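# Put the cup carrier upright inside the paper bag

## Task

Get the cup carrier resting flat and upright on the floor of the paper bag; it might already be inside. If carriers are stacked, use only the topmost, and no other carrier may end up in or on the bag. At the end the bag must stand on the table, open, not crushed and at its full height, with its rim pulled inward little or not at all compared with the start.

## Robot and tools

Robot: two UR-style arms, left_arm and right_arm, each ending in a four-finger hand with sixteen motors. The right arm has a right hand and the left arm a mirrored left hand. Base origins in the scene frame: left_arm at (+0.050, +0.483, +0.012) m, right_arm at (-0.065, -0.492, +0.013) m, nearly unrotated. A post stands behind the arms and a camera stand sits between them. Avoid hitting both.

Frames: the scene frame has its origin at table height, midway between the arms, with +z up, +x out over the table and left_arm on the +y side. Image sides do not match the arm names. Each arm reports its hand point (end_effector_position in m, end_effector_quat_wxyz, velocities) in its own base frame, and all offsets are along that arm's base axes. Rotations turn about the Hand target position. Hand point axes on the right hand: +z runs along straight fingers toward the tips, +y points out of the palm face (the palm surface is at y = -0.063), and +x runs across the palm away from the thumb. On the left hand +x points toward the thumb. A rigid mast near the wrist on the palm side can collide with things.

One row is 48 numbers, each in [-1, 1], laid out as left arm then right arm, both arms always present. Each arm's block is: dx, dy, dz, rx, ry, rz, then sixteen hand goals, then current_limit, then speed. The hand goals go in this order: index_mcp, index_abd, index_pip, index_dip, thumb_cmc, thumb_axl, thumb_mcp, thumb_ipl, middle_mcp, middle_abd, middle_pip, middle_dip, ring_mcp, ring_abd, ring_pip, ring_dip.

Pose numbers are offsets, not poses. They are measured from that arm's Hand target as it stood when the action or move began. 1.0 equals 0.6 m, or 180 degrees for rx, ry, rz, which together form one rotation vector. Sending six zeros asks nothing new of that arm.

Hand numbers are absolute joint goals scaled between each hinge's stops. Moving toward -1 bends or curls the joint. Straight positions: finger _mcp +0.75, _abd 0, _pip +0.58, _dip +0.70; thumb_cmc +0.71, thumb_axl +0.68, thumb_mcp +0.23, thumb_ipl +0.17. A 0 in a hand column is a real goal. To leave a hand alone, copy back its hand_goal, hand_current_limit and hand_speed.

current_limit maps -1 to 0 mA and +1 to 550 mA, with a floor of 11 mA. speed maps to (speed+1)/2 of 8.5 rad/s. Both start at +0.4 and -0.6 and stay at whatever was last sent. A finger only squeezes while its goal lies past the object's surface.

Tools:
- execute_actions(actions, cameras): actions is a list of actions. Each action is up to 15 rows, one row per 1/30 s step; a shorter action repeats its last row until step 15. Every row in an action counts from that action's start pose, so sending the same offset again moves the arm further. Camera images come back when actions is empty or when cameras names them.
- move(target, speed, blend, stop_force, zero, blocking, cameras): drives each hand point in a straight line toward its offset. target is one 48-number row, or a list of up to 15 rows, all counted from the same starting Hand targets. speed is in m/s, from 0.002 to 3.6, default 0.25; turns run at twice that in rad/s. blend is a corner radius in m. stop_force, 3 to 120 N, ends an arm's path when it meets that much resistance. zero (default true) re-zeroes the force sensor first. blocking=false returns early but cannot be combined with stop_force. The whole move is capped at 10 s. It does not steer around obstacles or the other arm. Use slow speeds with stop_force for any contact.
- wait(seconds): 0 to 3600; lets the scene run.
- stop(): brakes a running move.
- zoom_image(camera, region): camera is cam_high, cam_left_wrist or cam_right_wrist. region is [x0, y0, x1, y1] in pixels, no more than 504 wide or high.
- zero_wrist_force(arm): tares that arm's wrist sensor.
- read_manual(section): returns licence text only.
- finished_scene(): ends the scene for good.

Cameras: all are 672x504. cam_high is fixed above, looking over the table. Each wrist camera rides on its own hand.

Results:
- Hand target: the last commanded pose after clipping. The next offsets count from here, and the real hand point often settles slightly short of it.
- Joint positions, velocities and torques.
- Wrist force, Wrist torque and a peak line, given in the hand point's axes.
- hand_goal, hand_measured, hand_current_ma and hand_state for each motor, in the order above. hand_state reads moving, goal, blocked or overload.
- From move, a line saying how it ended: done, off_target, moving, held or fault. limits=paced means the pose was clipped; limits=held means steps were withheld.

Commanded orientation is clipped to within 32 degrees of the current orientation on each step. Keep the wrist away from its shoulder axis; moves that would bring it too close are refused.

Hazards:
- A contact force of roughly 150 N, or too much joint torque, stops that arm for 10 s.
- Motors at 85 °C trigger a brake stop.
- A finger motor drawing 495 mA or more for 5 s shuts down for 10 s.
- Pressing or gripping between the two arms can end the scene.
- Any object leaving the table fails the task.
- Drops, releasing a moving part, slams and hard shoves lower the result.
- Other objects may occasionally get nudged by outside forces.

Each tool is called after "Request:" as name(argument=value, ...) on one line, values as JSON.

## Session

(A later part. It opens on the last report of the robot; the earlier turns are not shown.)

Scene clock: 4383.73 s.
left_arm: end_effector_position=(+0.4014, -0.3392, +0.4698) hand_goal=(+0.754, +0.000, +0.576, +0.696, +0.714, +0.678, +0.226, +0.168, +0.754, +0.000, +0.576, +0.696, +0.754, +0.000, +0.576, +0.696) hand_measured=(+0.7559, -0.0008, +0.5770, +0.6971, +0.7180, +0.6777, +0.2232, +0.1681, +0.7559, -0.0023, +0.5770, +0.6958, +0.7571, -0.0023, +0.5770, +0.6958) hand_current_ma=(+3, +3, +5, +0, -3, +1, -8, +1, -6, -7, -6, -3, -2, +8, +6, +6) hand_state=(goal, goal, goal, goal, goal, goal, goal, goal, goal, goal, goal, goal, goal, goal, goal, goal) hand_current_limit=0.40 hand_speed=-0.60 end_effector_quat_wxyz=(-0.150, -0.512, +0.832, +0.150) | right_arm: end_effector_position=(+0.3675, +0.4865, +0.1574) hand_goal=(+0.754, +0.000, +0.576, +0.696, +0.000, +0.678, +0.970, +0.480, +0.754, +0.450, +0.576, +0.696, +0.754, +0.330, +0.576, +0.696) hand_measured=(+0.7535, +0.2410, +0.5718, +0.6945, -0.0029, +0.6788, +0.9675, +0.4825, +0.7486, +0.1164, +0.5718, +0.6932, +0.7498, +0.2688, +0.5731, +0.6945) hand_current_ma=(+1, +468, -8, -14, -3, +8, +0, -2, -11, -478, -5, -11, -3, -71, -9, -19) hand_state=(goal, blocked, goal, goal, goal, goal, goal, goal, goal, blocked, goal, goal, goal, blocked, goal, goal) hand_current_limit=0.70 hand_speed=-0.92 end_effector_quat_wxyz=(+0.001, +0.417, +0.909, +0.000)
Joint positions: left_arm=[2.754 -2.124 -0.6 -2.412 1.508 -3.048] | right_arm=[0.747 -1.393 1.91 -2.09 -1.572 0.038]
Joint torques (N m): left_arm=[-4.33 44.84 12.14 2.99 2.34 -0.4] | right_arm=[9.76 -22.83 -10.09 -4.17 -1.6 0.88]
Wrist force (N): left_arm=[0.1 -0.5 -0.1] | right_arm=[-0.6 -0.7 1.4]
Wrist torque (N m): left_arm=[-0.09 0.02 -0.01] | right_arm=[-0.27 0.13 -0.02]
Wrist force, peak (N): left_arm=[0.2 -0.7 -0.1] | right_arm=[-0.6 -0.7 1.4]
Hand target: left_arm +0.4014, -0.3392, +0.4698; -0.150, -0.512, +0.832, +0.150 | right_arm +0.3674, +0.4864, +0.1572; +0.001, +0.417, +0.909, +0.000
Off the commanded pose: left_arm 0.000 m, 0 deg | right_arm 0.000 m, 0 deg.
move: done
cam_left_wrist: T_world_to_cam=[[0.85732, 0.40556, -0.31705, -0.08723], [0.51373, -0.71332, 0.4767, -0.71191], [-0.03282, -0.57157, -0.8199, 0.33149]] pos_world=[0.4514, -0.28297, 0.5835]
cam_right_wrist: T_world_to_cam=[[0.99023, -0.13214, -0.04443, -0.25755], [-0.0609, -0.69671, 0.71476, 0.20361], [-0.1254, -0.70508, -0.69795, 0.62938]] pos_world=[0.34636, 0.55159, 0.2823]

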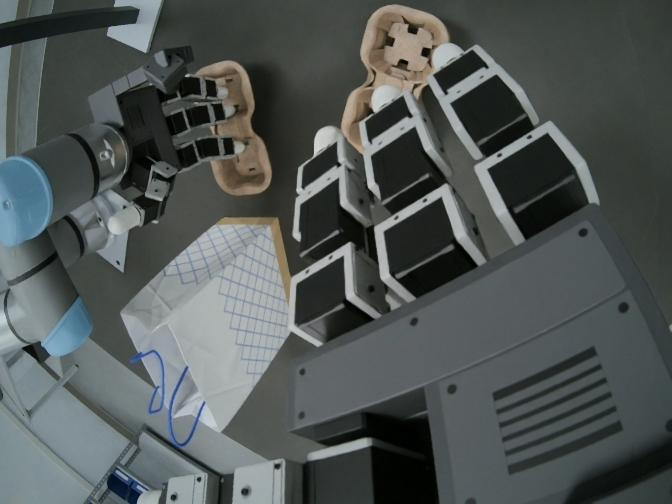

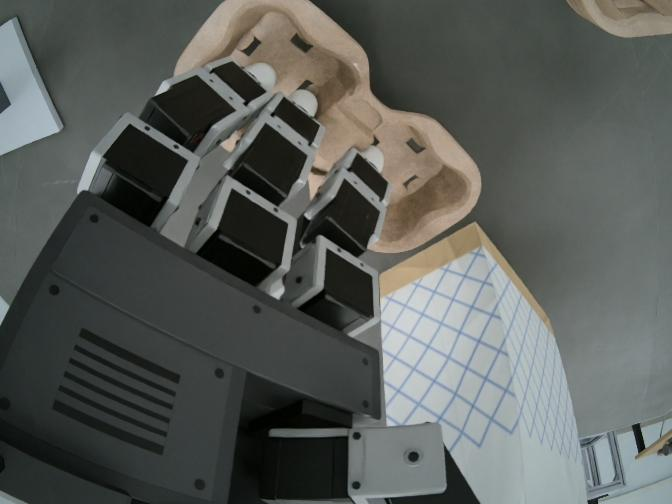

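Request:
move(target=[0,0,0,0,0,0, 0.754,0,0.576,0.696,0.714,0.678,0.226,0.168,0.754,0,0.576,0.696,0.754,0,0.576,0.696,0.4,-0.6, 0,0,0,0,0,0, 0.754,0.25,0.576,0.696,0,0.678,0.97,0.48,0.754,0.65,0.576,0.696,0.754,0.43,0.576,0.696,0.7,-0.95], speed=0.05)

Request:
move(target=[0,0,0,0,0,0, 0.754,0,0.576,0.696,0.714,0.678,0.226,0.168,0.754,0,0.576,0.696,0.754,0,0.576,0.696,0.4,-0.6, 0,0,0,0,0,0, 0.754,0.37,0.576,0.696,0,0.678,0.97,0.48,0.754,0.78,0.576,0.696,0.754,0.55,0.576,0.696,0.7,-0.95], speed=0.05, cameras=["cam_left_wrist","cam_right_wrist"])

Request:
zoom_image(camera="cam_left_wrist", region=[100, 40, 280, 220])

Request:
zoom_image(camera="cam_right_wrist", region=[120, 0, 480, 270])

Scene clock: 4393.57 s.
left_arm: end_effector_position=(+0.4014, -0.3392, +0.4698) hand_goal=(+0.754, +0.000, +0.576, +0.696, +0.714, +0.678, +0.226, +0.168, +0.754, +0.000, +0.576, +0.696, +0.754, +0.000, +0.576, +0.696) hand_measured=(+0.7559, -0.0008, +0.5770, +0.6958, +0.7180, +0.6777, +0.2232, +0.1672, +0.7559, -0.0037, +0.5770, +0.6958, +0.7559, -0.0023, +0.5770, +0.6958) hand_current_ma=(+1, -8, +4, +7, -13, +10, -13, -16, +0, -14, -9, +1, +3, +4, -2, +9) hand_state=(goal, goal, goal, goal, goal, goal, goal, goal, goal, goal, goal, goal, goal, goal, goal, goal) hand_current_limit=0.40 hand_speed=-0.60 end_effector_quat_wxyz=(-0.150, -0.512, +0.832, +0.150) | right_arm: end_effector_position=(+0.3674, +0.4864, +0.1572) hand_goal=(+0.754, +0.250, +0.576, +0.696, +0.000, +0.678, +0.970, +0.480, +0.754, +0.650, +0.576, +0.696, +0.754, +0.430, +0.576, +0.696) hand_measured=(+0.7535, +0.2424, +0.5718, +0.6932, -0.0029, +0.6788, +0.9675, +0.4825, +0.7486, +0.1194, +0.5718, +0.6945, +0.7498, +0.2732, +0.5731, +0.6945) hand_current_ma=(+2, +206, -7, -13, +1, +3, +3, +5, -16, -473, -8, -7, -5, -263, -11, -13) hand_state=(goal, moving, goal, goal, goal, goal, goal, goal, goal, blocked, goal, goal, goal, moving, goal, goal) hand_current_limit=0.70 hand_speed=-0.95 end_effector_quat_wxyz=(+0.001, +0.417, +0.909, +0.000)
Joint positions: left_arm=[2.754 -2.124 -0.6 -2.412 1.508 -3.048] | right_arm=[0.747 -1.393 1.911 -2.09 -1.572 0.038]
Joint torques (N m): left_arm=[-5.5 43.99 12.83 3.12 2.47 -0.51] | right_arm=[9.62 -21.95 -11.14 -1.41 -1.54 0.77]
Wrist force (N): left_arm=[0.1 -0.6 -0.3] | right_arm=[-0.4 -0.6 1.1]
Wrist torque (N m): left_arm=[-0.09 0.01 -0.01] | right_arm=[-0.24 0.12 0.00]
Wrist force, peak (N): left_arm=[0.2 -0.7 0.0] | right_arm=[-0.9 -0.6 1.3]
Hand target: left_arm +0.4014, -0.3392, +0.4698; -0.150, -0.512, +0.832, +0.150 | right_arm +0.3674, +0.4864, +0.1572; +0.001, +0.417, +0.909, +0.000
Off the commanded pose: left_arm 0.000 m, 0 deg | right_arm 0.000 m, 0 deg.
move: done

Scene clock: 4395.10 s.
left_arm: end_effector_position=(+0.4014, -0.3392, +0.4698) hand_goal=(+0.754, +0.000, +0.576, +0.696, +0.714, +0.678, +0.226, +0.168, +0.754, +0.000, +0.576, +0.696, +0.754, +0.000, +0.576, +0.696) hand_measured=(+0.7559, +0.0007, +0.5770, +0.6958, +0.7180, +0.6777, +0.2232, +0.1672, +0.7559, -0.0037, +0.5770, +0.6958, +0.7559, -0.0023, +0.5757, +0.6958) hand_current_ma=(+1, -10, +3, +1, -3, -2, -13, -6, +1, -9, -6, +0, +5, +4, +11, +3) hand_state=(goal, goal, goal, goal, goal, goal, goal, goal, goal, goal, goal, goal, goal, goal, goal, goal) hand_current_limit=0.40 hand_speed=-0.60 end_effector_quat_wxyz=(-0.150, -0.512, +0.832, +0.150) | right_arm: end_effector_position=(+0.3674, +0.4864, +0.1572) hand_goal=(+0.754, +0.370, +0.576, +0.696, +0.000, +0.678, +0.970, +0.480, +0.754, +0.780, +0.576, +0.696, +0.754, +0.550, +0.576, +0.696) hand_measured=(+0.7535, +0.4768, +0.5718, +0.6932, -0.0029, +0.6788, +0.9675, +0.4835, +0.7486, +0.3245, +0.5782, +0.6996, +0.7498, +0.4431, +0.5731, +0.6971) hand_current_ma=(+3, +140, -2, -9, +4, +14, -3, +4, -20, -479, +2, -1, +1, -149, -13, -12) hand_state=(goal, blocked, goal, goal, goal, goal, goal, goal, goal, blocked, goal, goal, goal, blocked, goal, goal) hand_current_limit=0.70 hand_speed=-0.95 end_effector_quat_wxyz=(+0.001, +0.417, +0.909, +0.000)
Joint positions: left_arm=[2.754 -2.124 -0.6 -2.412 1.508 -3.048] | right_arm=[0.747 -1.393 1.911 -2.09 -1.572 0.038]
Joint torques (N m): left_arm=[-4.61 44.31 12.59 3.07 2.4 -0.4] | right_arm=[10.42 -22.8 -11.76 -2.09 -1.57 0.8]
Wrist force (N): left_arm=[0.2 -0.5 0.0] | right_arm=[-0.5 -0.7 1.1]
Wrist torque (N m): left_arm=[-0.10 0.00 0.00] | right_arm=[-0.25 0.14 -0.01]
Wrist force, peak (N): left_arm=[0.4 -0.6 -0.2] | right_arm=[-0.8 -0.4 1.4]
Hand target: left_arm +0.4014, -0.3392, +0.4698; -0.150, -0.512, +0.832, +0.150 | right_arm +0.3674, +0.4864, +0.1572; +0.001, +0.417, +0.909, +0.000
Off the commanded pose: left_arm 0.000 m, 0 deg | right_arm 0.000 m, 0 deg.
move: done
cam_left_wrist: T_world_to_cam=[[0.85732, 0.40556, -0.31705, -0.08723], [0.51373, -0.71332, 0.4767, -0.71191], [-0.03282, -0.57157, -0.8199, 0.33149]] pos_world=[0.4514, -0.28297, 0.5835]
cam_right_wrist: T_world_to_cam=[[0.99022, -0.13216, -0.04468, -0.25737], [-0.0607, -0.69657, 0.71491, 0.20356], [-0.12561, -0.70521, -0.69778, 0.62933]] pos_world=[0.34626, 0.55159, 0.28211]

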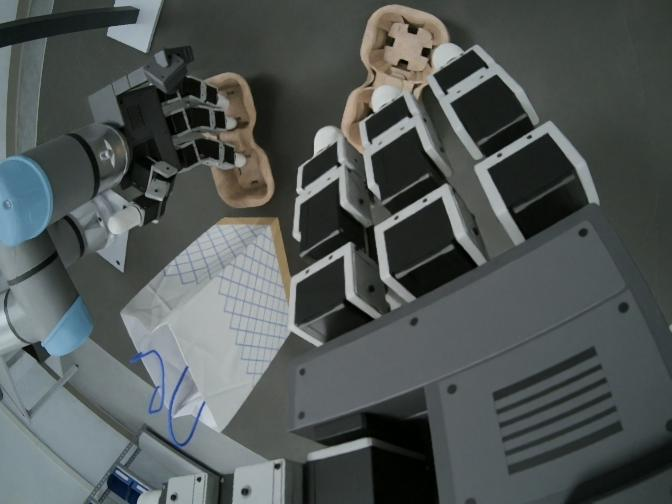

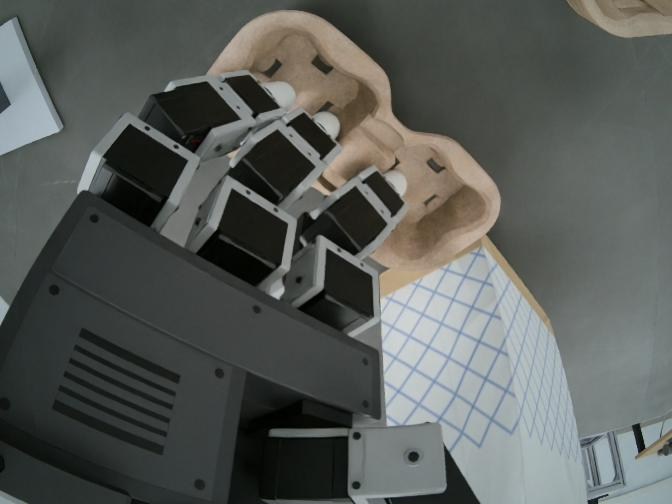

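Scaled by 2.800 from the camera's image (finer frame: 960x720).

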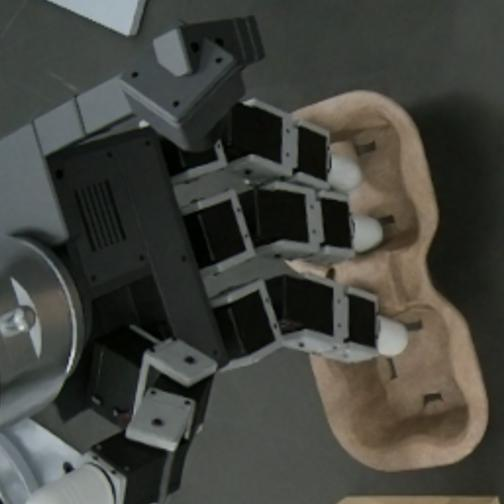

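Scaled by 1.400 from the camera's image (finer frame: 960x720).

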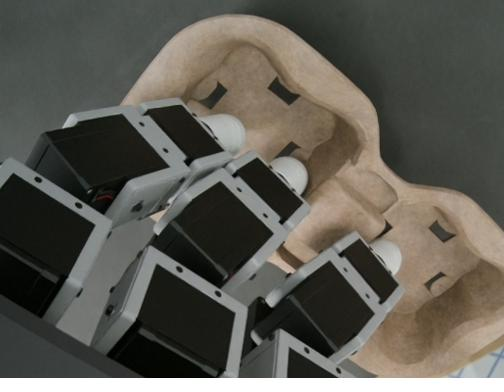

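Request:
move(target=[[0,0,0,0,0,0, 0.754,0,0.576,0.696,0.714,0.678,0.226,0.168,0.754,0,0.576,0.696,0.754,0,0.576,0.696,0.4,-0.6, 0,0,0.733,0,0,0, 0.754,0.37,0.576,0.696,0,0.678,0.97,0.48,0.754,0.78,0.576,0.696,0.754,0.55,0.576,0.696,0.7,-0.95],[0,0,0,0,0,0, 0.754,0,0.576,0.696,0.714,0.678,0.226,0.168,0.754,0,0.576,0.696,0.754,0,0.576,0.696,0.4,-0.6, 0.246,-0.4817,0.728,0.17714,0.13449,-0.03625, 0.754,0.37,0.576,0.696,0,0.678,0.97,0.48,0.754,0.78,0.576,0.696,0.754,0.55,0.576,0.696,0.7,-0.95]], speed=0.18, blend=0.03, cameras=["all"])

Request:
zoom_image(camera="cam_right_wrist", region=[120, 0, 520, 270])

Request:
zoom_image(camera="cam_left_wrist", region=[0, 250, 260, 504])

Scene clock: 4486.93 s.
left_arm: end_effector_position=(+0.4014, -0.3392, +0.4698) hand_goal=(+0.754, +0.000, +0.576, +0.696, +0.714, +0.678, +0.226, +0.168, +0.754, +0.000, +0.576, +0.696, +0.754, +0.000, +0.576, +0.696) hand_measured=(+0.7571, -0.0008, +0.5770, +0.6958, +0.7180, +0.6777, +0.2242, +0.1681, +0.7571, -0.0037, +0.5757, +0.6958, +0.7571, -0.0023, +0.5770, +0.6958) hand_current_ma=(+10, +1, -3, +3, -12, +2, -2, +0, +0, -7, +0, +4, +7, +0, +9, +5) hand_state=(goal, goal, goal, goal, goal, goal, goal, goal, goal, goal, goal, goal, goal, goal, goal, goal) hand_current_limit=0.40 hand_speed=-0.60 end_effector_quat_wxyz=(-0.150, -0.512, +0.832, +0.150) | right_arm: end_effector_position=(+0.5150, +0.1975, +0.5940) hand_goal=(+0.754, +0.370, +0.576, +0.696, +0.000, +0.678, +0.970, +0.480, +0.754, +0.780, +0.576, +0.696, +0.754, +0.550, +0.576, +0.696) hand_measured=(+0.7535, +0.4915, +0.5718, +0.6932, +0.0034, +0.6756, +0.9675, +0.4778, +0.7498, +0.3377, +0.5782, +0.6983, +0.7511, +0.4534, +0.5731, +0.6971) hand_current_ma=(+11, +165, -5, -16, +5, +15, +5, -4, -13, -474, +0, +3, +1, -129, -9, -14) hand_state=(goal, blocked, goal, goal, goal, goal, goal, goal, goal, blocked, goal, goal, goal, blocked, goal, goal) hand_current_limit=0.70 hand_speed=-0.95 end_effector_quat_wxyz=(-0.301, +0.442, +0.829, +0.161)
Joint positions: left_arm=[2.754 -2.124 -0.6 -2.412 1.508 -3.048] | right_arm=[-0.179 -1.268 0.521 -0.297 -1.091 -0.901]
Joint torques (N m): left_arm=[-4.02 43.96 12.03 3.18 2.47 -0.47] | right_arm=[-13.43 -25.66 -20.65 0.2 2.05 -1.81]
Wrist force (N): left_arm=[0.2 -0.6 0.1] | right_arm=[-1.4 -0.9 0.9]
Wrist torque (N m): left_arm=[-0.12 0.01 0.00] | right_arm=[-0.26 0.31 -0.21]
Wrist force, peak (N): left_arm=[0.5 -0.7 0.0] | right_arm=[-0.7 -0.9 3.6]
Hand target: left_arm +0.4014, -0.3392, +0.4698; -0.150, -0.512, +0.832, +0.150 | right_arm +0.5150, +0.1974, +0.5940; -0.301, +0.442, +0.829, +0.161
Off the commanded pose: left_arm 0.000 m, 0 deg | right_arm 0.000 m, 0 deg.
move: done
cam_left_wrist: T_world_to_cam=[[0.85732, 0.40556, -0.31705, -0.08723], [0.51373, -0.71332, 0.4767, -0.71191], [-0.03282, -0.57157, -0.8199, 0.33149]] pos_world=[0.4514, -0.28297, 0.5835]
cam_right_wrist: T_world_to_cam=[[0.85465, -0.0797, -0.51306, -0.08447], [0.04939, -0.97119, 0.23314, -0.01732], [-0.51686, -0.22459, -0.82609, 0.93163]] pos_world=[0.55457, 0.18568, 0.73031]

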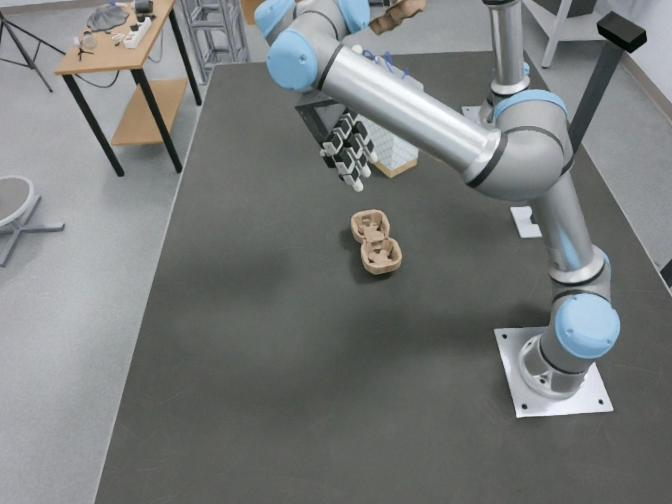

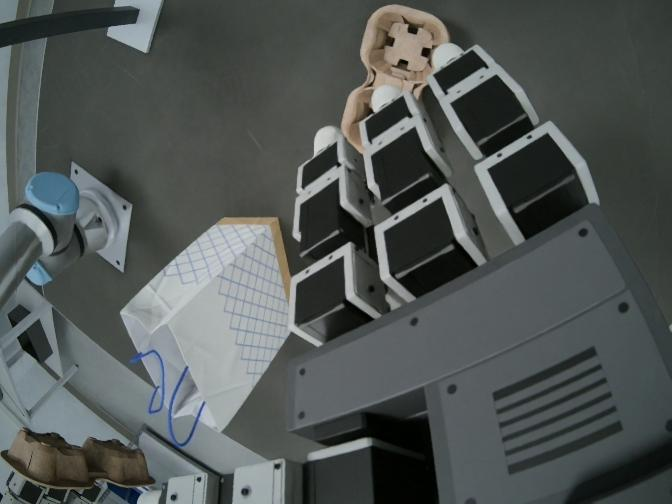

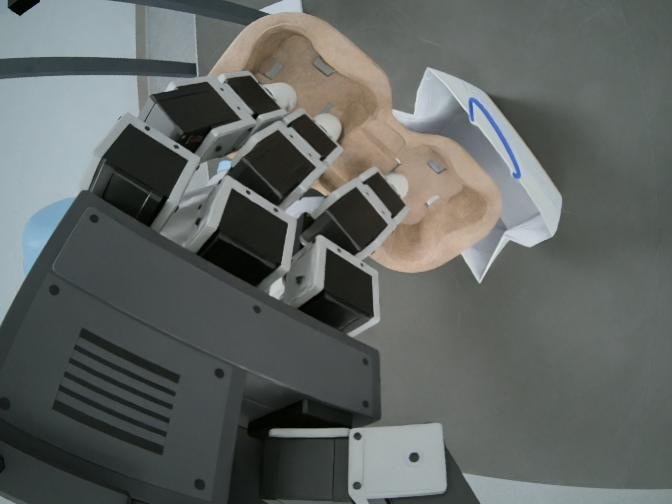

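Scaled by 1.260 from the camera's image (finer frame: 960x720).

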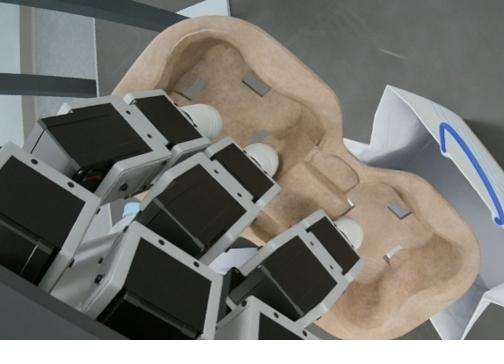

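Scaled by 1.938 from the camera's image (finer frame: 960x720).

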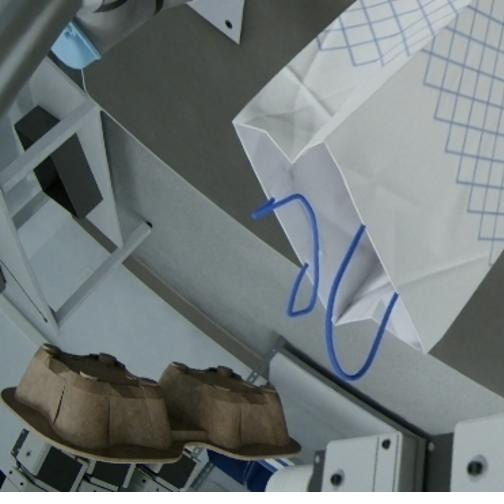

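Request:
move(target=[0,0,0,0,0,0,0.754,0,0.576,0.696,0.714,0.678,0.226,0.168,0.754,0,0.576,0.696,0.754,0,0.576,0.696,0.4,-0.6,0,0,-0.1333,0,0,0,0.754,0.37,0.576,0.696,0,0.678,0.97,0.48,0.754,0.78,0.576,0.696,0.754,0.55,0.576,0.696,0.7,-0.95], speed=0.06, cameras=["all"])

Scene clock: 4531.70 s.
left_arm: end_effector_position=(+0.4014, -0.3392, +0.4698) hand_goal=(+0.754, +0.000, +0.576, +0.696, +0.714, +0.678, +0.226, +0.168, +0.754, +0.000, +0.576, +0.696, +0.754, +0.000, +0.576, +0.696) hand_measured=(+0.7571, -0.0008, +0.5770, +0.6971, +0.7180, +0.6777, +0.2232, +0.1681, +0.7571, -0.0037, +0.5770, +0.6958, +0.7571, -0.0023, +0.5770, +0.6971) hand_current_ma=(+4, -11, -5, +10, -8, +3, -3, -13, +0, -13, -7, +3, +6, +7, +10, +10) hand_state=(goal, goal, goal, goal, goal, goal, goal, goal, goal, goal, goal, goal, goal, goal, goal, goal) hand_current_limit=0.40 hand_speed=-0.60 end_effector_quat_wxyz=(-0.150, -0.512, +0.832, +0.150) | right_arm: end_effector_position=(+0.5150, +0.1975, +0.5142) hand_goal=(+0.754, +0.370, +0.576, +0.696, +0.000, +0.678, +0.970, +0.480, +0.754, +0.780, +0.576, +0.696, +0.754, +0.550, +0.576, +0.696) hand_measured=(+0.7535, +0.4915, +0.5731, +0.6932, +0.0034, +0.6756, +0.9675, +0.4778, +0.7498, +0.3377, +0.5782, +0.6996, +0.7498, +0.4534, +0.5744, +0.6971) hand_current_ma=(+5, +171, -9, -11, +2, +2, +2, -5, -11, -472, -1, +2, +0, -132, +2, -4) hand_state=(goal, blocked, goal, goal, goal, goal, goal, goal, goal, blocked, goal, goal, goal, blocked, goal, goal) hand_current_limit=0.70 hand_speed=-0.95 end_effector_quat_wxyz=(-0.301, +0.442, +0.829, +0.161)
Joint positions: left_arm=[2.754 -2.124 -0.6 -2.412 1.508 -3.048] | right_arm=[-0.179 -1.425 0.971 -0.591 -1.09 -0.901]
Joint torques (N m): left_arm=[-4.87 44 11.92 2.96 2.39 -0.31] | right_arm=[-3.08 -20.35 -14.17 -2.24 2.38 1.57]
Wrist force (N): left_arm=[0.1 -0.4 -0.1] | right_arm=[-1.4 -0.3 0.6]
Wrist torque (N m): left_arm=[-0.09 0.01 -0.01] | right_arm=[-0.13 0.32 -0.15]
Wrist force, peak (N): left_arm=[0.4 -0.7 -0.1] | right_arm=[-2.0 -0.6 1.3]
Hand target: left_arm +0.4014, -0.3392, +0.4698; -0.150, -0.512, +0.832, +0.150 | right_arm +0.5150, +0.1974, +0.5140; -0.301, +0.442, +0.829, +0.161
Off the commanded pose: left_arm 0.000 m, 0 deg | right_arm 0.000 m, 0 deg.
move: done
cam_left_wrist: T_world_to_cam=[[0.85732, 0.40556, -0.31705, -0.08723], [0.51373, -0.71332, 0.4767, -0.71191], [-0.03282, -0.57157, -0.8199, 0.33149]] pos_world=[0.4514, -0.28297, 0.5835]
cam_right_wrist: T_world_to_cam=[[0.85464, -0.07973, -0.51306, -0.12545], [0.04927, -0.97123, 0.23299, 0.00148], [-0.51688, -0.2244, -0.82612, 0.86563]] pos_world=[0.55457, 0.18568, 0.65041]

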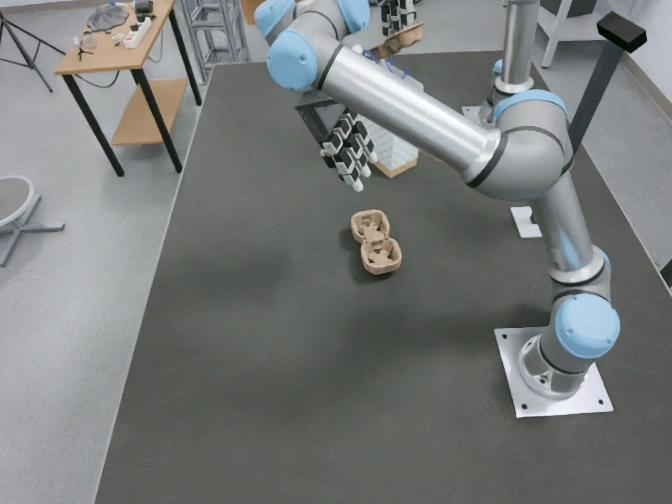

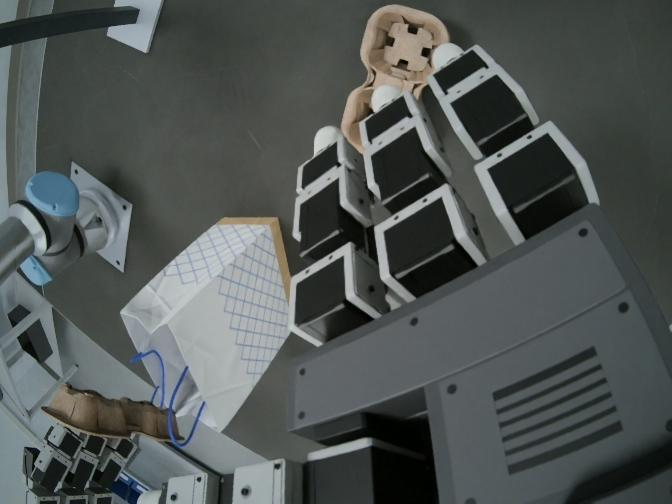

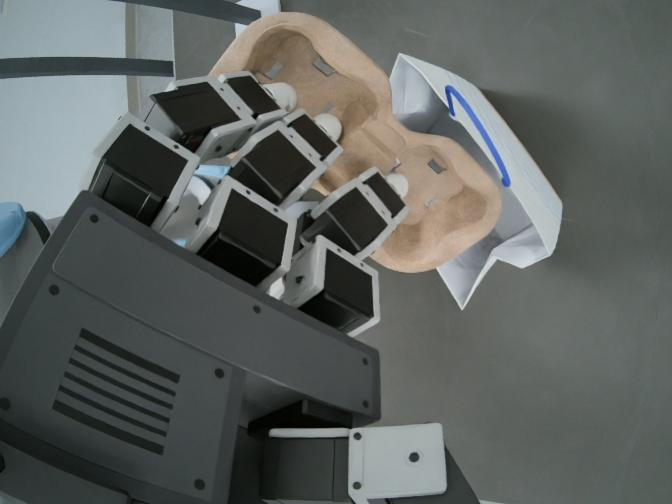

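Request:
move(target=[0,0,0,0,0,0,0.754,0,0.576,0.696,0.714,0.678,0.226,0.168,0.754,0,0.576,0.696,0.754,0,0.576,0.696,0.4,-0.6,0.0046,-0.0069,-0.1,0,0,0,0.754,0.37,0.576,0.696,0,0.678,0.97,0.48,0.754,0.78,0.576,0.696,0.754,0.55,0.576,0.696,0.7,-0.95], speed=0.04, stop_force=6, cameras=["cam_left_wrist","cam_right_wrist"])

Request:
zoom_image(camera="cam_left_wrist", region=[30, 200, 330, 470])

Request:
zoom_image(camera="cam_right_wrist", region=[120, 0, 580, 320])

Scene clock: 4543.07 s.
left_arm: end_effector_position=(+0.4014, -0.3392, +0.4698) hand_goal=(+0.754, +0.000, +0.576, +0.696, +0.714, +0.678, +0.226, +0.168, +0.754, +0.000, +0.576, +0.696, +0.754, +0.000, +0.576, +0.696) hand_measured=(+0.7559, +0.0007, +0.5770, +0.6958, +0.7180, +0.6767, +0.2242, +0.1681, +0.7559, -0.0023, +0.5770, +0.6958, +0.7559, -0.0023, +0.5770, +0.6958) hand_current_ma=(+2, +1, -4, -1, -9, +4, -9, -14, +2, -3, -12, +7, +2, +8, +8, +12) hand_state=(goal, goal, goal, goal, goal, goal, goal, goal, goal, goal, goal, goal, goal, goal, goal, goal) hand_current_limit=0.40 hand_speed=-0.60 end_effector_quat_wxyz=(-0.150, -0.512, +0.832, +0.150) | right_arm: end_effector_position=(+0.5178, +0.1933, +0.4540) hand_goal=(+0.754, +0.370, +0.576, +0.696, +0.000, +0.678, +0.970, +0.480, +0.754, +0.780, +0.576, +0.696, +0.754, +0.550, +0.576, +0.696) hand_measured=(+0.7486, +0.4930, +0.5718, +0.6932, +0.0034, +0.6756, +0.9675, +0.4778, +0.7559, +0.3464, +0.5834, +0.6996, +0.7547, +0.4622, +0.5782, +0.6983) hand_current_ma=(+3, +181, -6, -9, +0, +6, +5, -9, -5, -473, +5, -4, -3, -113, +0, -4) hand_state=(goal, blocked, goal, goal, goal, goal, goal, goal, goal, blocked, goal, goal, goal, blocked, goal, goal) hand_current_limit=0.70 hand_speed=-0.95 end_effector_quat_wxyz=(-0.301, +0.442, +0.829, +0.161)
Joint positions: left_arm=[2.754 -2.124 -0.6 -2.412 1.508 -3.048] | right_arm=[-0.186 -1.475 1.192 -0.758 -1.094 -0.908]
Joint torques (N m): left_arm=[-4.25 44.23 12.44 3.12 2.4 -0.52] | right_arm=[0.98 -18.74 -32.94 -2.92 2.58 1.13]
Wrist force (N): left_arm=[0.1 -0.2 0.1] | right_arm=[-1.2 -0.7 1.0]
Wrist torque (N m): left_arm=[-0.06 0.02 -0.01] | right_arm=[-0.24 0.35 -0.08]
Wrist force, peak (N): left_arm=[0.4 -0.7 -0.3] | right_arm=[-1.6 -0.9 1.3]
Hand target: left_arm +0.4014, -0.3392, +0.4698; -0.150, -0.512, +0.832, +0.150 | right_arm +0.5178, +0.1933, +0.4540; -0.301, +0.442, +0.829, +0.161
Off the commanded pose: left_arm 0.000 m, 0 deg | right_arm 0.000 m, 0 deg.
move: done
cam_left_wrist: T_world_to_cam=[[0.85732, 0.40556, -0.31705, -0.08723], [0.51373, -0.71332, 0.4767, -0.71191], [-0.03282, -0.57157, -0.8199, 0.33149]] pos_world=[0.4514, -0.28297, 0.5835]
cam_right_wrist: T_world_to_cam=[[0.85457, -0.07984, -0.51316, -0.1589], [0.0492, -0.97122, 0.23305, 0.01126], [-0.517, -0.22441, -0.82605, 0.81651]] pos_world=[0.55737, 0.18148, 0.59031]

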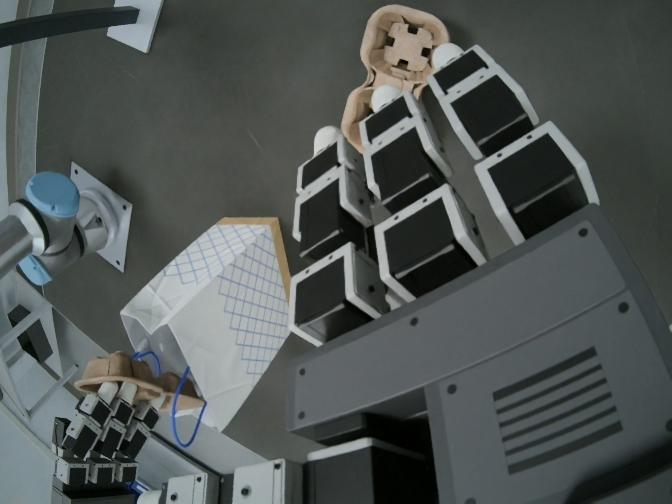

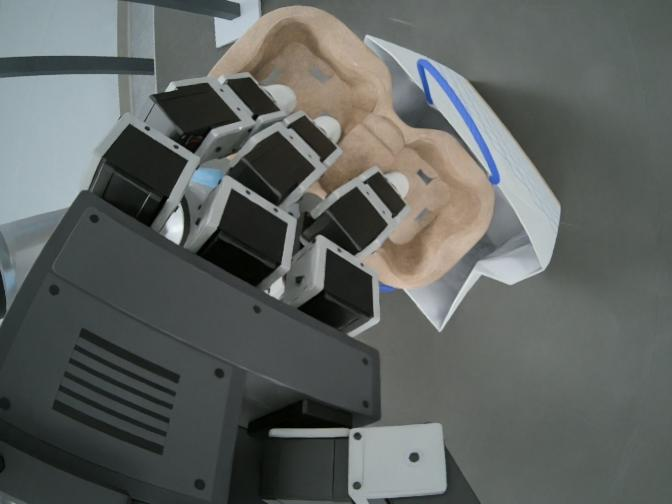

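Scaled by 1.680 from the camera's image (finer frame: 960x720).

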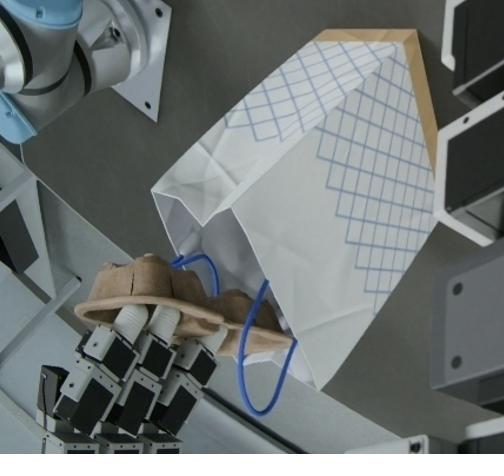

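Scaled by 1.096 from the camera's image (finer frame: 960x720).

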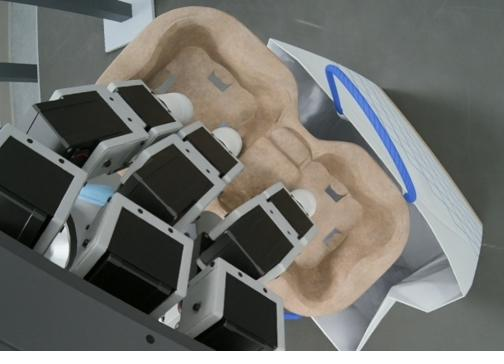

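Request:
move(target=[0,0,0,0,0,0,0.754,0,0.576,0.696,0.714,0.678,0.226,0.168,0.754,0,0.576,0.696,0.754,0,0.576,0.696,0.4,-0.6,0.0046,-0.0069,-0.0667,0,0,0,0.754,0.37,0.576,0.696,0,0.678,0.97,0.48,0.754,0.78,0.576,0.696,0.754,0.55,0.576,0.696,0.7,-0.95], speed=0.03, stop_force=6, cameras=["cam_left_wrist","cam_right_wrist"])

Request:
zoom_image(camera="cam_left_wrist", region=[30, 200, 330, 470])

Request:
zoom_image(camera="cam_right_wrist", region=[120, 0, 580, 320])

Scene clock: 4584.07 s.
left_arm: end_effector_position=(+0.4014, -0.3392, +0.4698) hand_goal=(+0.754, +0.000, +0.576, +0.696, +0.714, +0.678, +0.226, +0.168, +0.754, +0.000, +0.576, +0.696, +0.754, +0.000, +0.576, +0.696) hand_measured=(+0.7559, -0.0008, +0.5770, +0.6958, +0.7180, +0.6777, +0.2232, +0.1681, +0.7559, -0.0023, +0.5770, +0.6958, +0.7571, -0.0023, +0.5770, +0.6958) hand_current_ma=(+4, -16, +1, +7, -9, -6, -8, -13, -5, -5, -16, -4, -1, +7, +12, +4) hand_state=(goal, goal, goal, goal, goal, goal, goal, goal, goal, goal, goal, goal, goal, goal, goal, goal) hand_current_limit=0.40 hand_speed=-0.60 end_effector_quat_wxyz=(-0.150, -0.512, +0.832, +0.150) | right_arm: end_effector_position=(+0.5206, +0.1891, +0.4140) hand_goal=(+0.754, +0.370, +0.576, +0.696, +0.000, +0.678, +0.970, +0.480, +0.754, +0.780, +0.576, +0.696, +0.754, +0.550, +0.576, +0.696) hand_measured=(+0.7498, +0.4915, +0.5718, +0.6932, +0.0034, +0.6756, +0.9675, +0.4778, +0.7559, +0.3464, +0.5821, +0.6996, +0.7547, +0.4607, +0.5782, +0.6996) hand_current_ma=(+10, +177, -9, -10, +1, +5, +6, -10, -14, -474, +3, -2, +1, -116, -7, -6) hand_state=(goal, blocked, goal, goal, goal, goal, goal, goal, goal, blocked, goal, goal, goal, blocked, goal, goal) hand_current_limit=0.70 hand_speed=-0.95 end_effector_quat_wxyz=(-0.301, +0.442, +0.829, +0.161)
Joint positions: left_arm=[2.754 -2.124 -0.6 -2.412 1.508 -3.048] | right_arm=[-0.193 -1.491 1.314 -0.861 -1.098 -0.915]
Joint torques (N m): left_arm=[-4.02 44.08 12.03 3.17 2.45 -0.53] | right_arm=[-0.14 -22.03 -33.58 -0.3 1.22 1.07]
Wrist force (N): left_arm=[0.2 -0.6 0.0] | right_arm=[-1.3 -1.1 1.0]
Wrist torque (N m): left_arm=[-0.11 0.00 0.00] | right_arm=[-0.29 0.31 -0.07]
Wrist force, peak (N): left_arm=[0.2 -0.8 0.1] | right_arm=[-1.6 -1.4 1.6]
Hand target: left_arm +0.4014, -0.3392, +0.4698; -0.150, -0.512, +0.832, +0.150 | right_arm +0.5206, +0.1891, +0.4140; -0.301, +0.442, +0.829, +0.161
Off the commanded pose: left_arm 0.000 m, 0 deg | right_arm 0.000 m, 0 deg.
move: done
cam_left_wrist: T_world_to_cam=[[0.85732, 0.40556, -0.31705, -0.08723], [0.51373, -0.71332, 0.4767, -0.71191], [-0.03282, -0.57157, -0.8199, 0.33149]] pos_world=[0.4514, -0.28297, 0.5835]
cam_right_wrist: T_world_to_cam=[[0.85464, -0.07981, -0.51304, -0.18226], [0.04919, -0.97122, 0.23303, 0.01638], [-0.51688, -0.2244, -0.82612, 0.78394]] pos_world=[0.56017, 0.17728, 0.55031]

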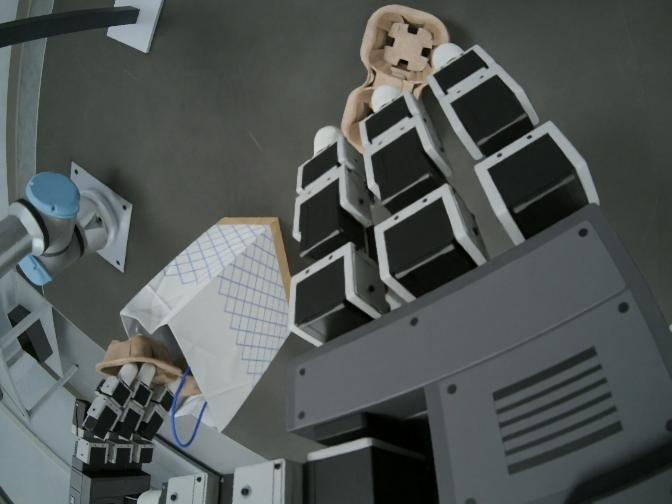

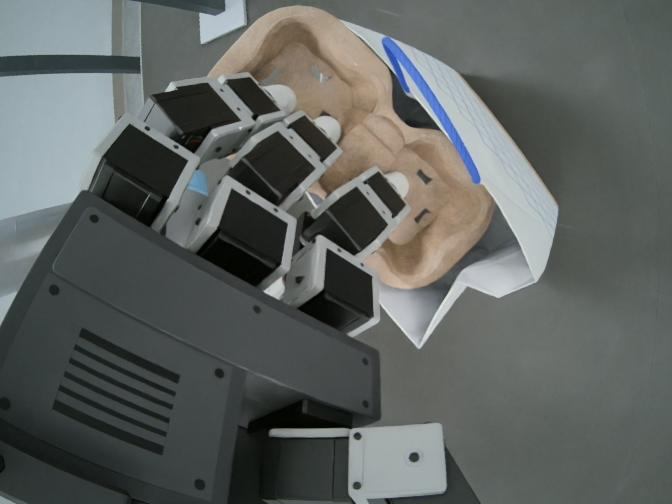

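Scaled by 1.680 from the camera's image (finer frame: 960x720).

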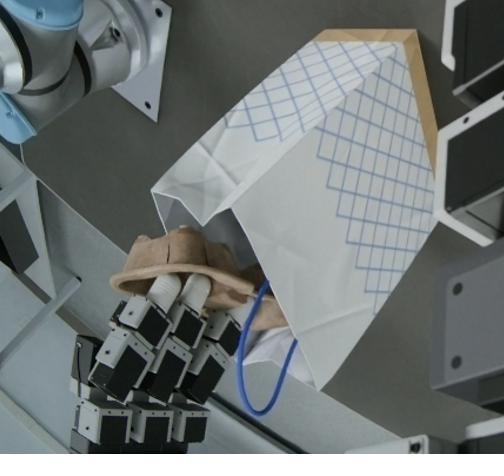

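Scaled by 1.096 from the camera's image (finer frame: 960x720).

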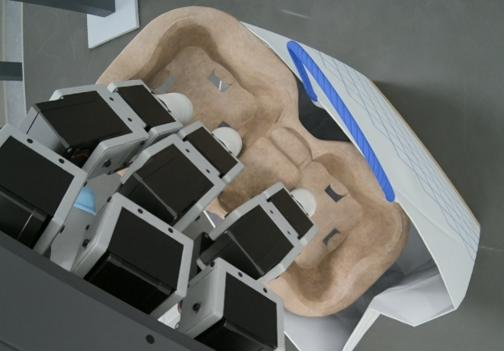

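Request:
move(target=[0,0,0,0,0,0,0.754,0,0.576,0.696,0.714,0.678,0.226,0.168,0.754,0,0.576,0.696,0.754,0,0.576,0.696,0.4,-0.6,0.0280,-0.0418,-0.0518,0.0462,0.0309,0,0.754,0.37,0.576,0.696,0,0.678,0.97,0.48,0.754,0.78,0.576,0.696,0.754,0.55,0.576,0.696,0.7,-0.95], speed=0.03, stop_force=7, cameras=["cam_left_wrist","cam_right_wrist"])

Request:
zoom_image(camera="cam_left_wrist", region=[30, 200, 330, 470])

Request:
zoom_image(camera="cam_right_wrist", region=[120, 0, 580, 320])

Scene clock: 4634.17 s.
left_arm: end_effector_position=(+0.4014, -0.3392, +0.4698) hand_goal=(+0.754, +0.000, +0.576, +0.696, +0.714, +0.678, +0.226, +0.168, +0.754, +0.000, +0.576, +0.696, +0.754, +0.000, +0.576, +0.696) hand_measured=(+0.7559, -0.0008, +0.5770, +0.6958, +0.7180, +0.6777, +0.2232, +0.1681, +0.7571, -0.0023, +0.5770, +0.6958, +0.7571, -0.0023, +0.5770, +0.6958) hand_current_ma=(+6, -14, +0, +6, -4, -6, -14, -11, -1, -11, -13, -1, +12, -3, +6, +11) hand_state=(goal, goal, goal, goal, goal, goal, goal, goal, goal, goal, goal, goal, goal, goal, goal, goal) hand_current_limit=0.40 hand_speed=-0.60 end_effector_quat_wxyz=(-0.150, -0.512, +0.832, +0.150) | right_arm: end_effector_position=(+0.5374, +0.1641, +0.3830) hand_goal=(+0.754, +0.370, +0.576, +0.696, +0.000, +0.678, +0.970, +0.480, +0.754, +0.780, +0.576, +0.696, +0.754, +0.550, +0.576, +0.696) hand_measured=(+0.7498, +0.4915, +0.5718, +0.6932, +0.0034, +0.6756, +0.9675, +0.4778, +0.7559, +0.3464, +0.5821, +0.6996, +0.7547, +0.4607, +0.5782, +0.6983) hand_current_ma=(+3, +177, -1, -10, +5, +14, -1, -2, -3, -477, +2, +4, +9, -117, -2, -9) hand_state=(goal, blocked, goal, goal, goal, goal, goal, goal, goal, blocked, goal, goal, goal, blocked, goal, goal) hand_current_limit=0.70 hand_speed=-0.95 end_effector_quat_wxyz=(-0.372, +0.427, +0.800, +0.200)
Joint positions: left_arm=[2.754 -2.124 -0.6 -2.412 1.508 -3.048] | right_arm=[-0.273 -1.392 1.305 -0.75 -1.049 -1.068]
Joint torques (N m): left_arm=[-4.85 44.28 12.64 3 2.54 -0.35] | right_arm=[12.14 -38.57 -16.29 -2.63 -1.2 1.53]
Wrist force (N): left_arm=[0.1 -0.4 -0.1] | right_arm=[-1.4 -1.5 0.7]
Wrist torque (N m): left_arm=[-0.08 0.02 -0.01] | right_arm=[-0.34 0.38 -0.13]
Wrist force, peak (N): left_arm=[0.2 -0.8 0.2] | right_arm=[-2.1 -1.5 0.7]
Hand target: left_arm +0.4014, -0.3392, +0.4698; -0.150, -0.512, +0.832, +0.150 | right_arm +0.5374, +0.1641, +0.3829; -0.372, +0.427, +0.800, +0.199
Off the commanded pose: left_arm 0.000 m, 0 deg | right_arm 0.000 m, 0 deg.
move: done
cam_left_wrist: T_world_to_cam=[[0.85732, 0.40556, -0.31705, -0.08723], [0.51373, -0.71332, 0.4767, -0.71191], [-0.03282, -0.57157, -0.8199, 0.33149]] pos_world=[0.4514, -0.28297, 0.5835]
cam_right_wrist: T_world_to_cam=[[0.80052, 0.00109, -0.5993, -0.16572], [0.06459, -0.99433, 0.08448, 0.05088], [-0.59581, -0.10634, -0.79605, 0.77289]] pos_world=[0.58988, 0.13296, 0.51165]

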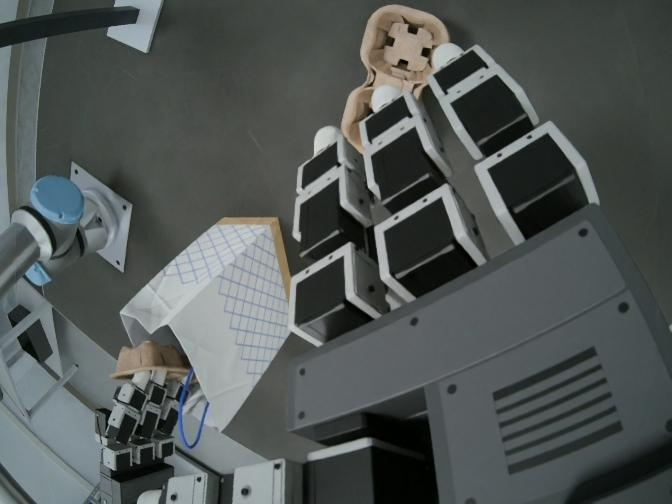

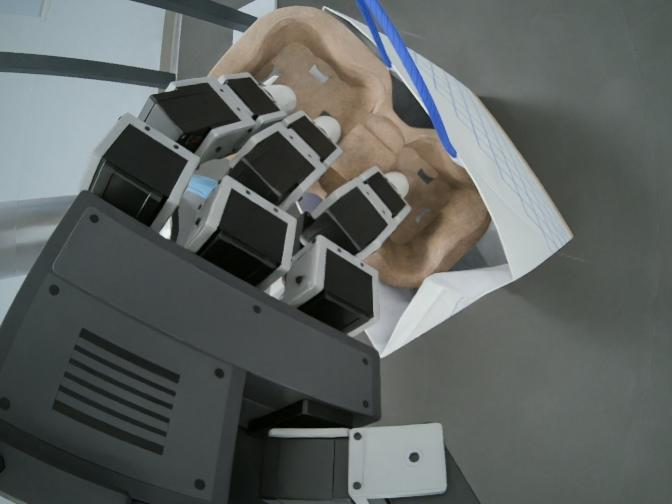

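Scaled by 1.680 from the camera's image (finer frame: 960x720).

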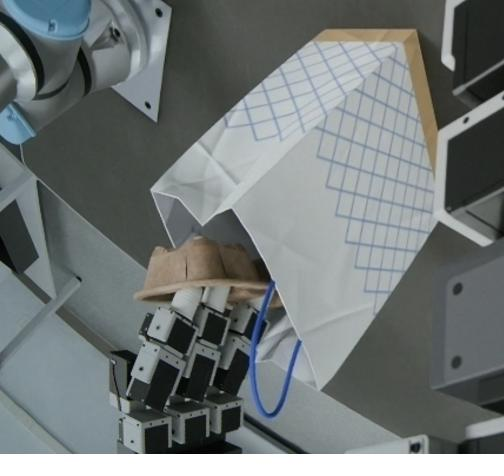

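Scaled by 1.096 from the camera's image (finer frame: 960x720).

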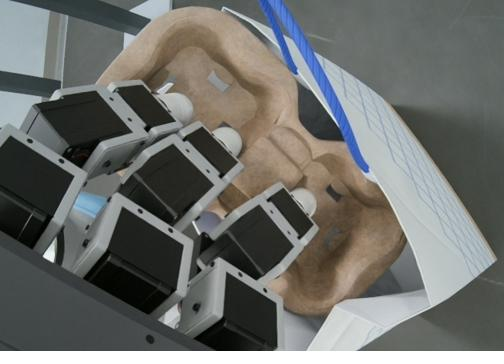

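Request:
move(target=[0,0,0,0,0,0,0.754,0,0.576,0.696,0.714,0.678,0.226,0.168,0.754,0,0.576,0.696,0.754,0,0.576,0.696,0.4,-0.6,0,0,-0.05,0,0,0,0.754,0.37,0.576,0.696,0,0.678,0.97,0.48,0.754,0.78,0.576,0.696,0.754,0.55,0.576,0.696,0.7,-0.95], speed=0.03, stop_force=6, cameras=["cam_left_wrist","cam_right_wrist"])

Request:
zoom_image(camera="cam_left_wrist", region=[30, 200, 330, 470])

Request:
zoom_image(camera="cam_right_wrist", region=[120, 0, 580, 320])

Scene clock: 4642.60 s.
left_arm: end_effector_position=(+0.4014, -0.3392, +0.4698) hand_goal=(+0.754, +0.000, +0.576, +0.696, +0.714, +0.678, +0.226, +0.168, +0.754, +0.000, +0.576, +0.696, +0.754, +0.000, +0.576, +0.696) hand_measured=(+0.7571, +0.0007, +0.5770, +0.6958, +0.7180, +0.6767, +0.2232, +0.1681, +0.7571, -0.0037, +0.5770, +0.6958, +0.7559, -0.0023, +0.5770, +0.6958) hand_current_ma=(+6, +9, +12, +2, -3, -6, -10, -13, +1, -9, -14, +4, +1, -5, +8, +4) hand_state=(goal, goal, goal, goal, goal, goal, goal, goal, goal, goal, goal, goal, goal, goal, goal, goal) hand_current_limit=0.40 hand_speed=-0.60 end_effector_quat_wxyz=(-0.150, -0.512, +0.832, +0.150) | right_arm: end_effector_position=(+0.5374, +0.1641, +0.3529) hand_goal=(+0.754, +0.370, +0.576, +0.696, +0.000, +0.678, +0.970, +0.480, +0.754, +0.780, +0.576, +0.696, +0.754, +0.550, +0.576, +0.696) hand_measured=(+0.7498, +0.4915, +0.5718, +0.6932, +0.0034, +0.6756, +0.9684, +0.4778, +0.7559, +0.3479, +0.5834, +0.6996, +0.7547, +0.4607, +0.5782, +0.6983) hand_current_ma=(+7, +171, -10, -8, +4, +6, +4, -4, -3, -476, +5, -1, +8, -113, -5, -8) hand_state=(goal, blocked, goal, goal, goal, goal, goal, goal, goal, blocked, goal, goal, goal, blocked, goal, goal) hand_current_limit=0.70 hand_speed=-0.95 end_effector_quat_wxyz=(-0.372, +0.427, +0.800, +0.199)
Joint positions: left_arm=[2.754 -2.124 -0.6 -2.412 1.508 -3.048] | right_arm=[-0.273 -1.396 1.386 -0.827 -1.049 -1.068]
Joint torques (N m): left_arm=[-5.08 43.54 12.75 3 2.44 -0.57] | right_arm=[10.28 -36.21 -33.38 -0.02 1.95 -0.63]
Wrist force (N): left_arm=[0.1 -0.4 0.1] | right_arm=[-1.8 -1.8 0.7]
Wrist torque (N m): left_arm=[-0.10 0.02 0.00] | right_arm=[-0.38 0.36 -0.17]
Wrist force, peak (N): left_arm=[0.2 -0.8 -0.1] | right_arm=[-2.0 -1.8 1.0]
Hand target: left_arm +0.4014, -0.3392, +0.4698; -0.150, -0.512, +0.832, +0.150 | right_arm +0.5374, +0.1641, +0.3529; -0.372, +0.427, +0.800, +0.199
Off the commanded pose: left_arm 0.000 m, 0 deg | right_arm 0.000 m, 0 deg.
move: done
cam_left_wrist: T_world_to_cam=[[0.85732, 0.40556, -0.31705, -0.08723], [0.51373, -0.71332, 0.4767, -0.71191], [-0.03282, -0.57157, -0.8199, 0.33149]] pos_world=[0.4514, -0.28297, 0.5835]
cam_right_wrist: T_world_to_cam=[[0.80048, 0.00116, -0.59935, -0.18366], [0.06466, -0.99433, 0.08444, 0.0534], [-0.59586, -0.10634, -0.79602, 0.74902]] pos_world=[0.58988, 0.13296, 0.48165]

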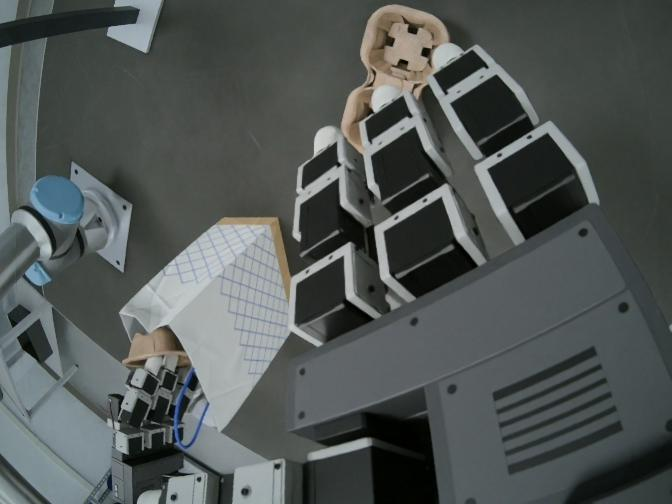

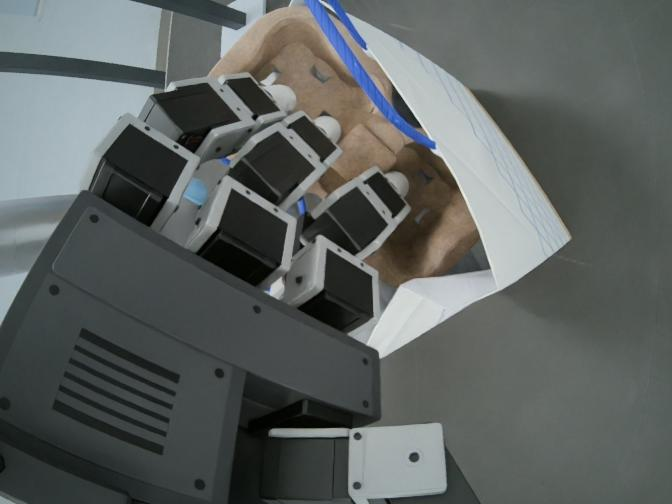

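Scaled by 1.680 from the camera's image (finer frame: 960x720).

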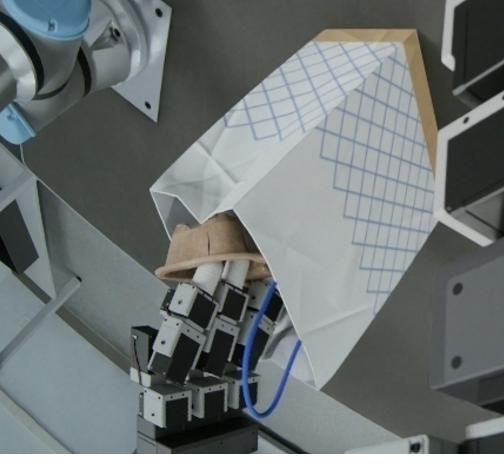

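Scaled by 1.096 from the camera's image (finer frame: 960x720).

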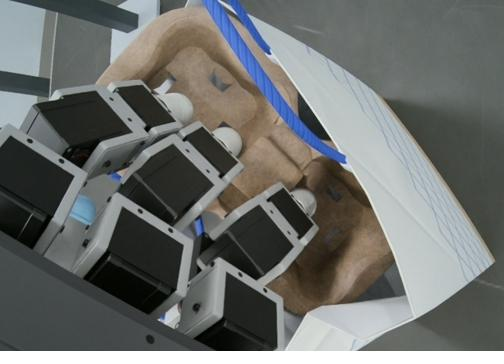

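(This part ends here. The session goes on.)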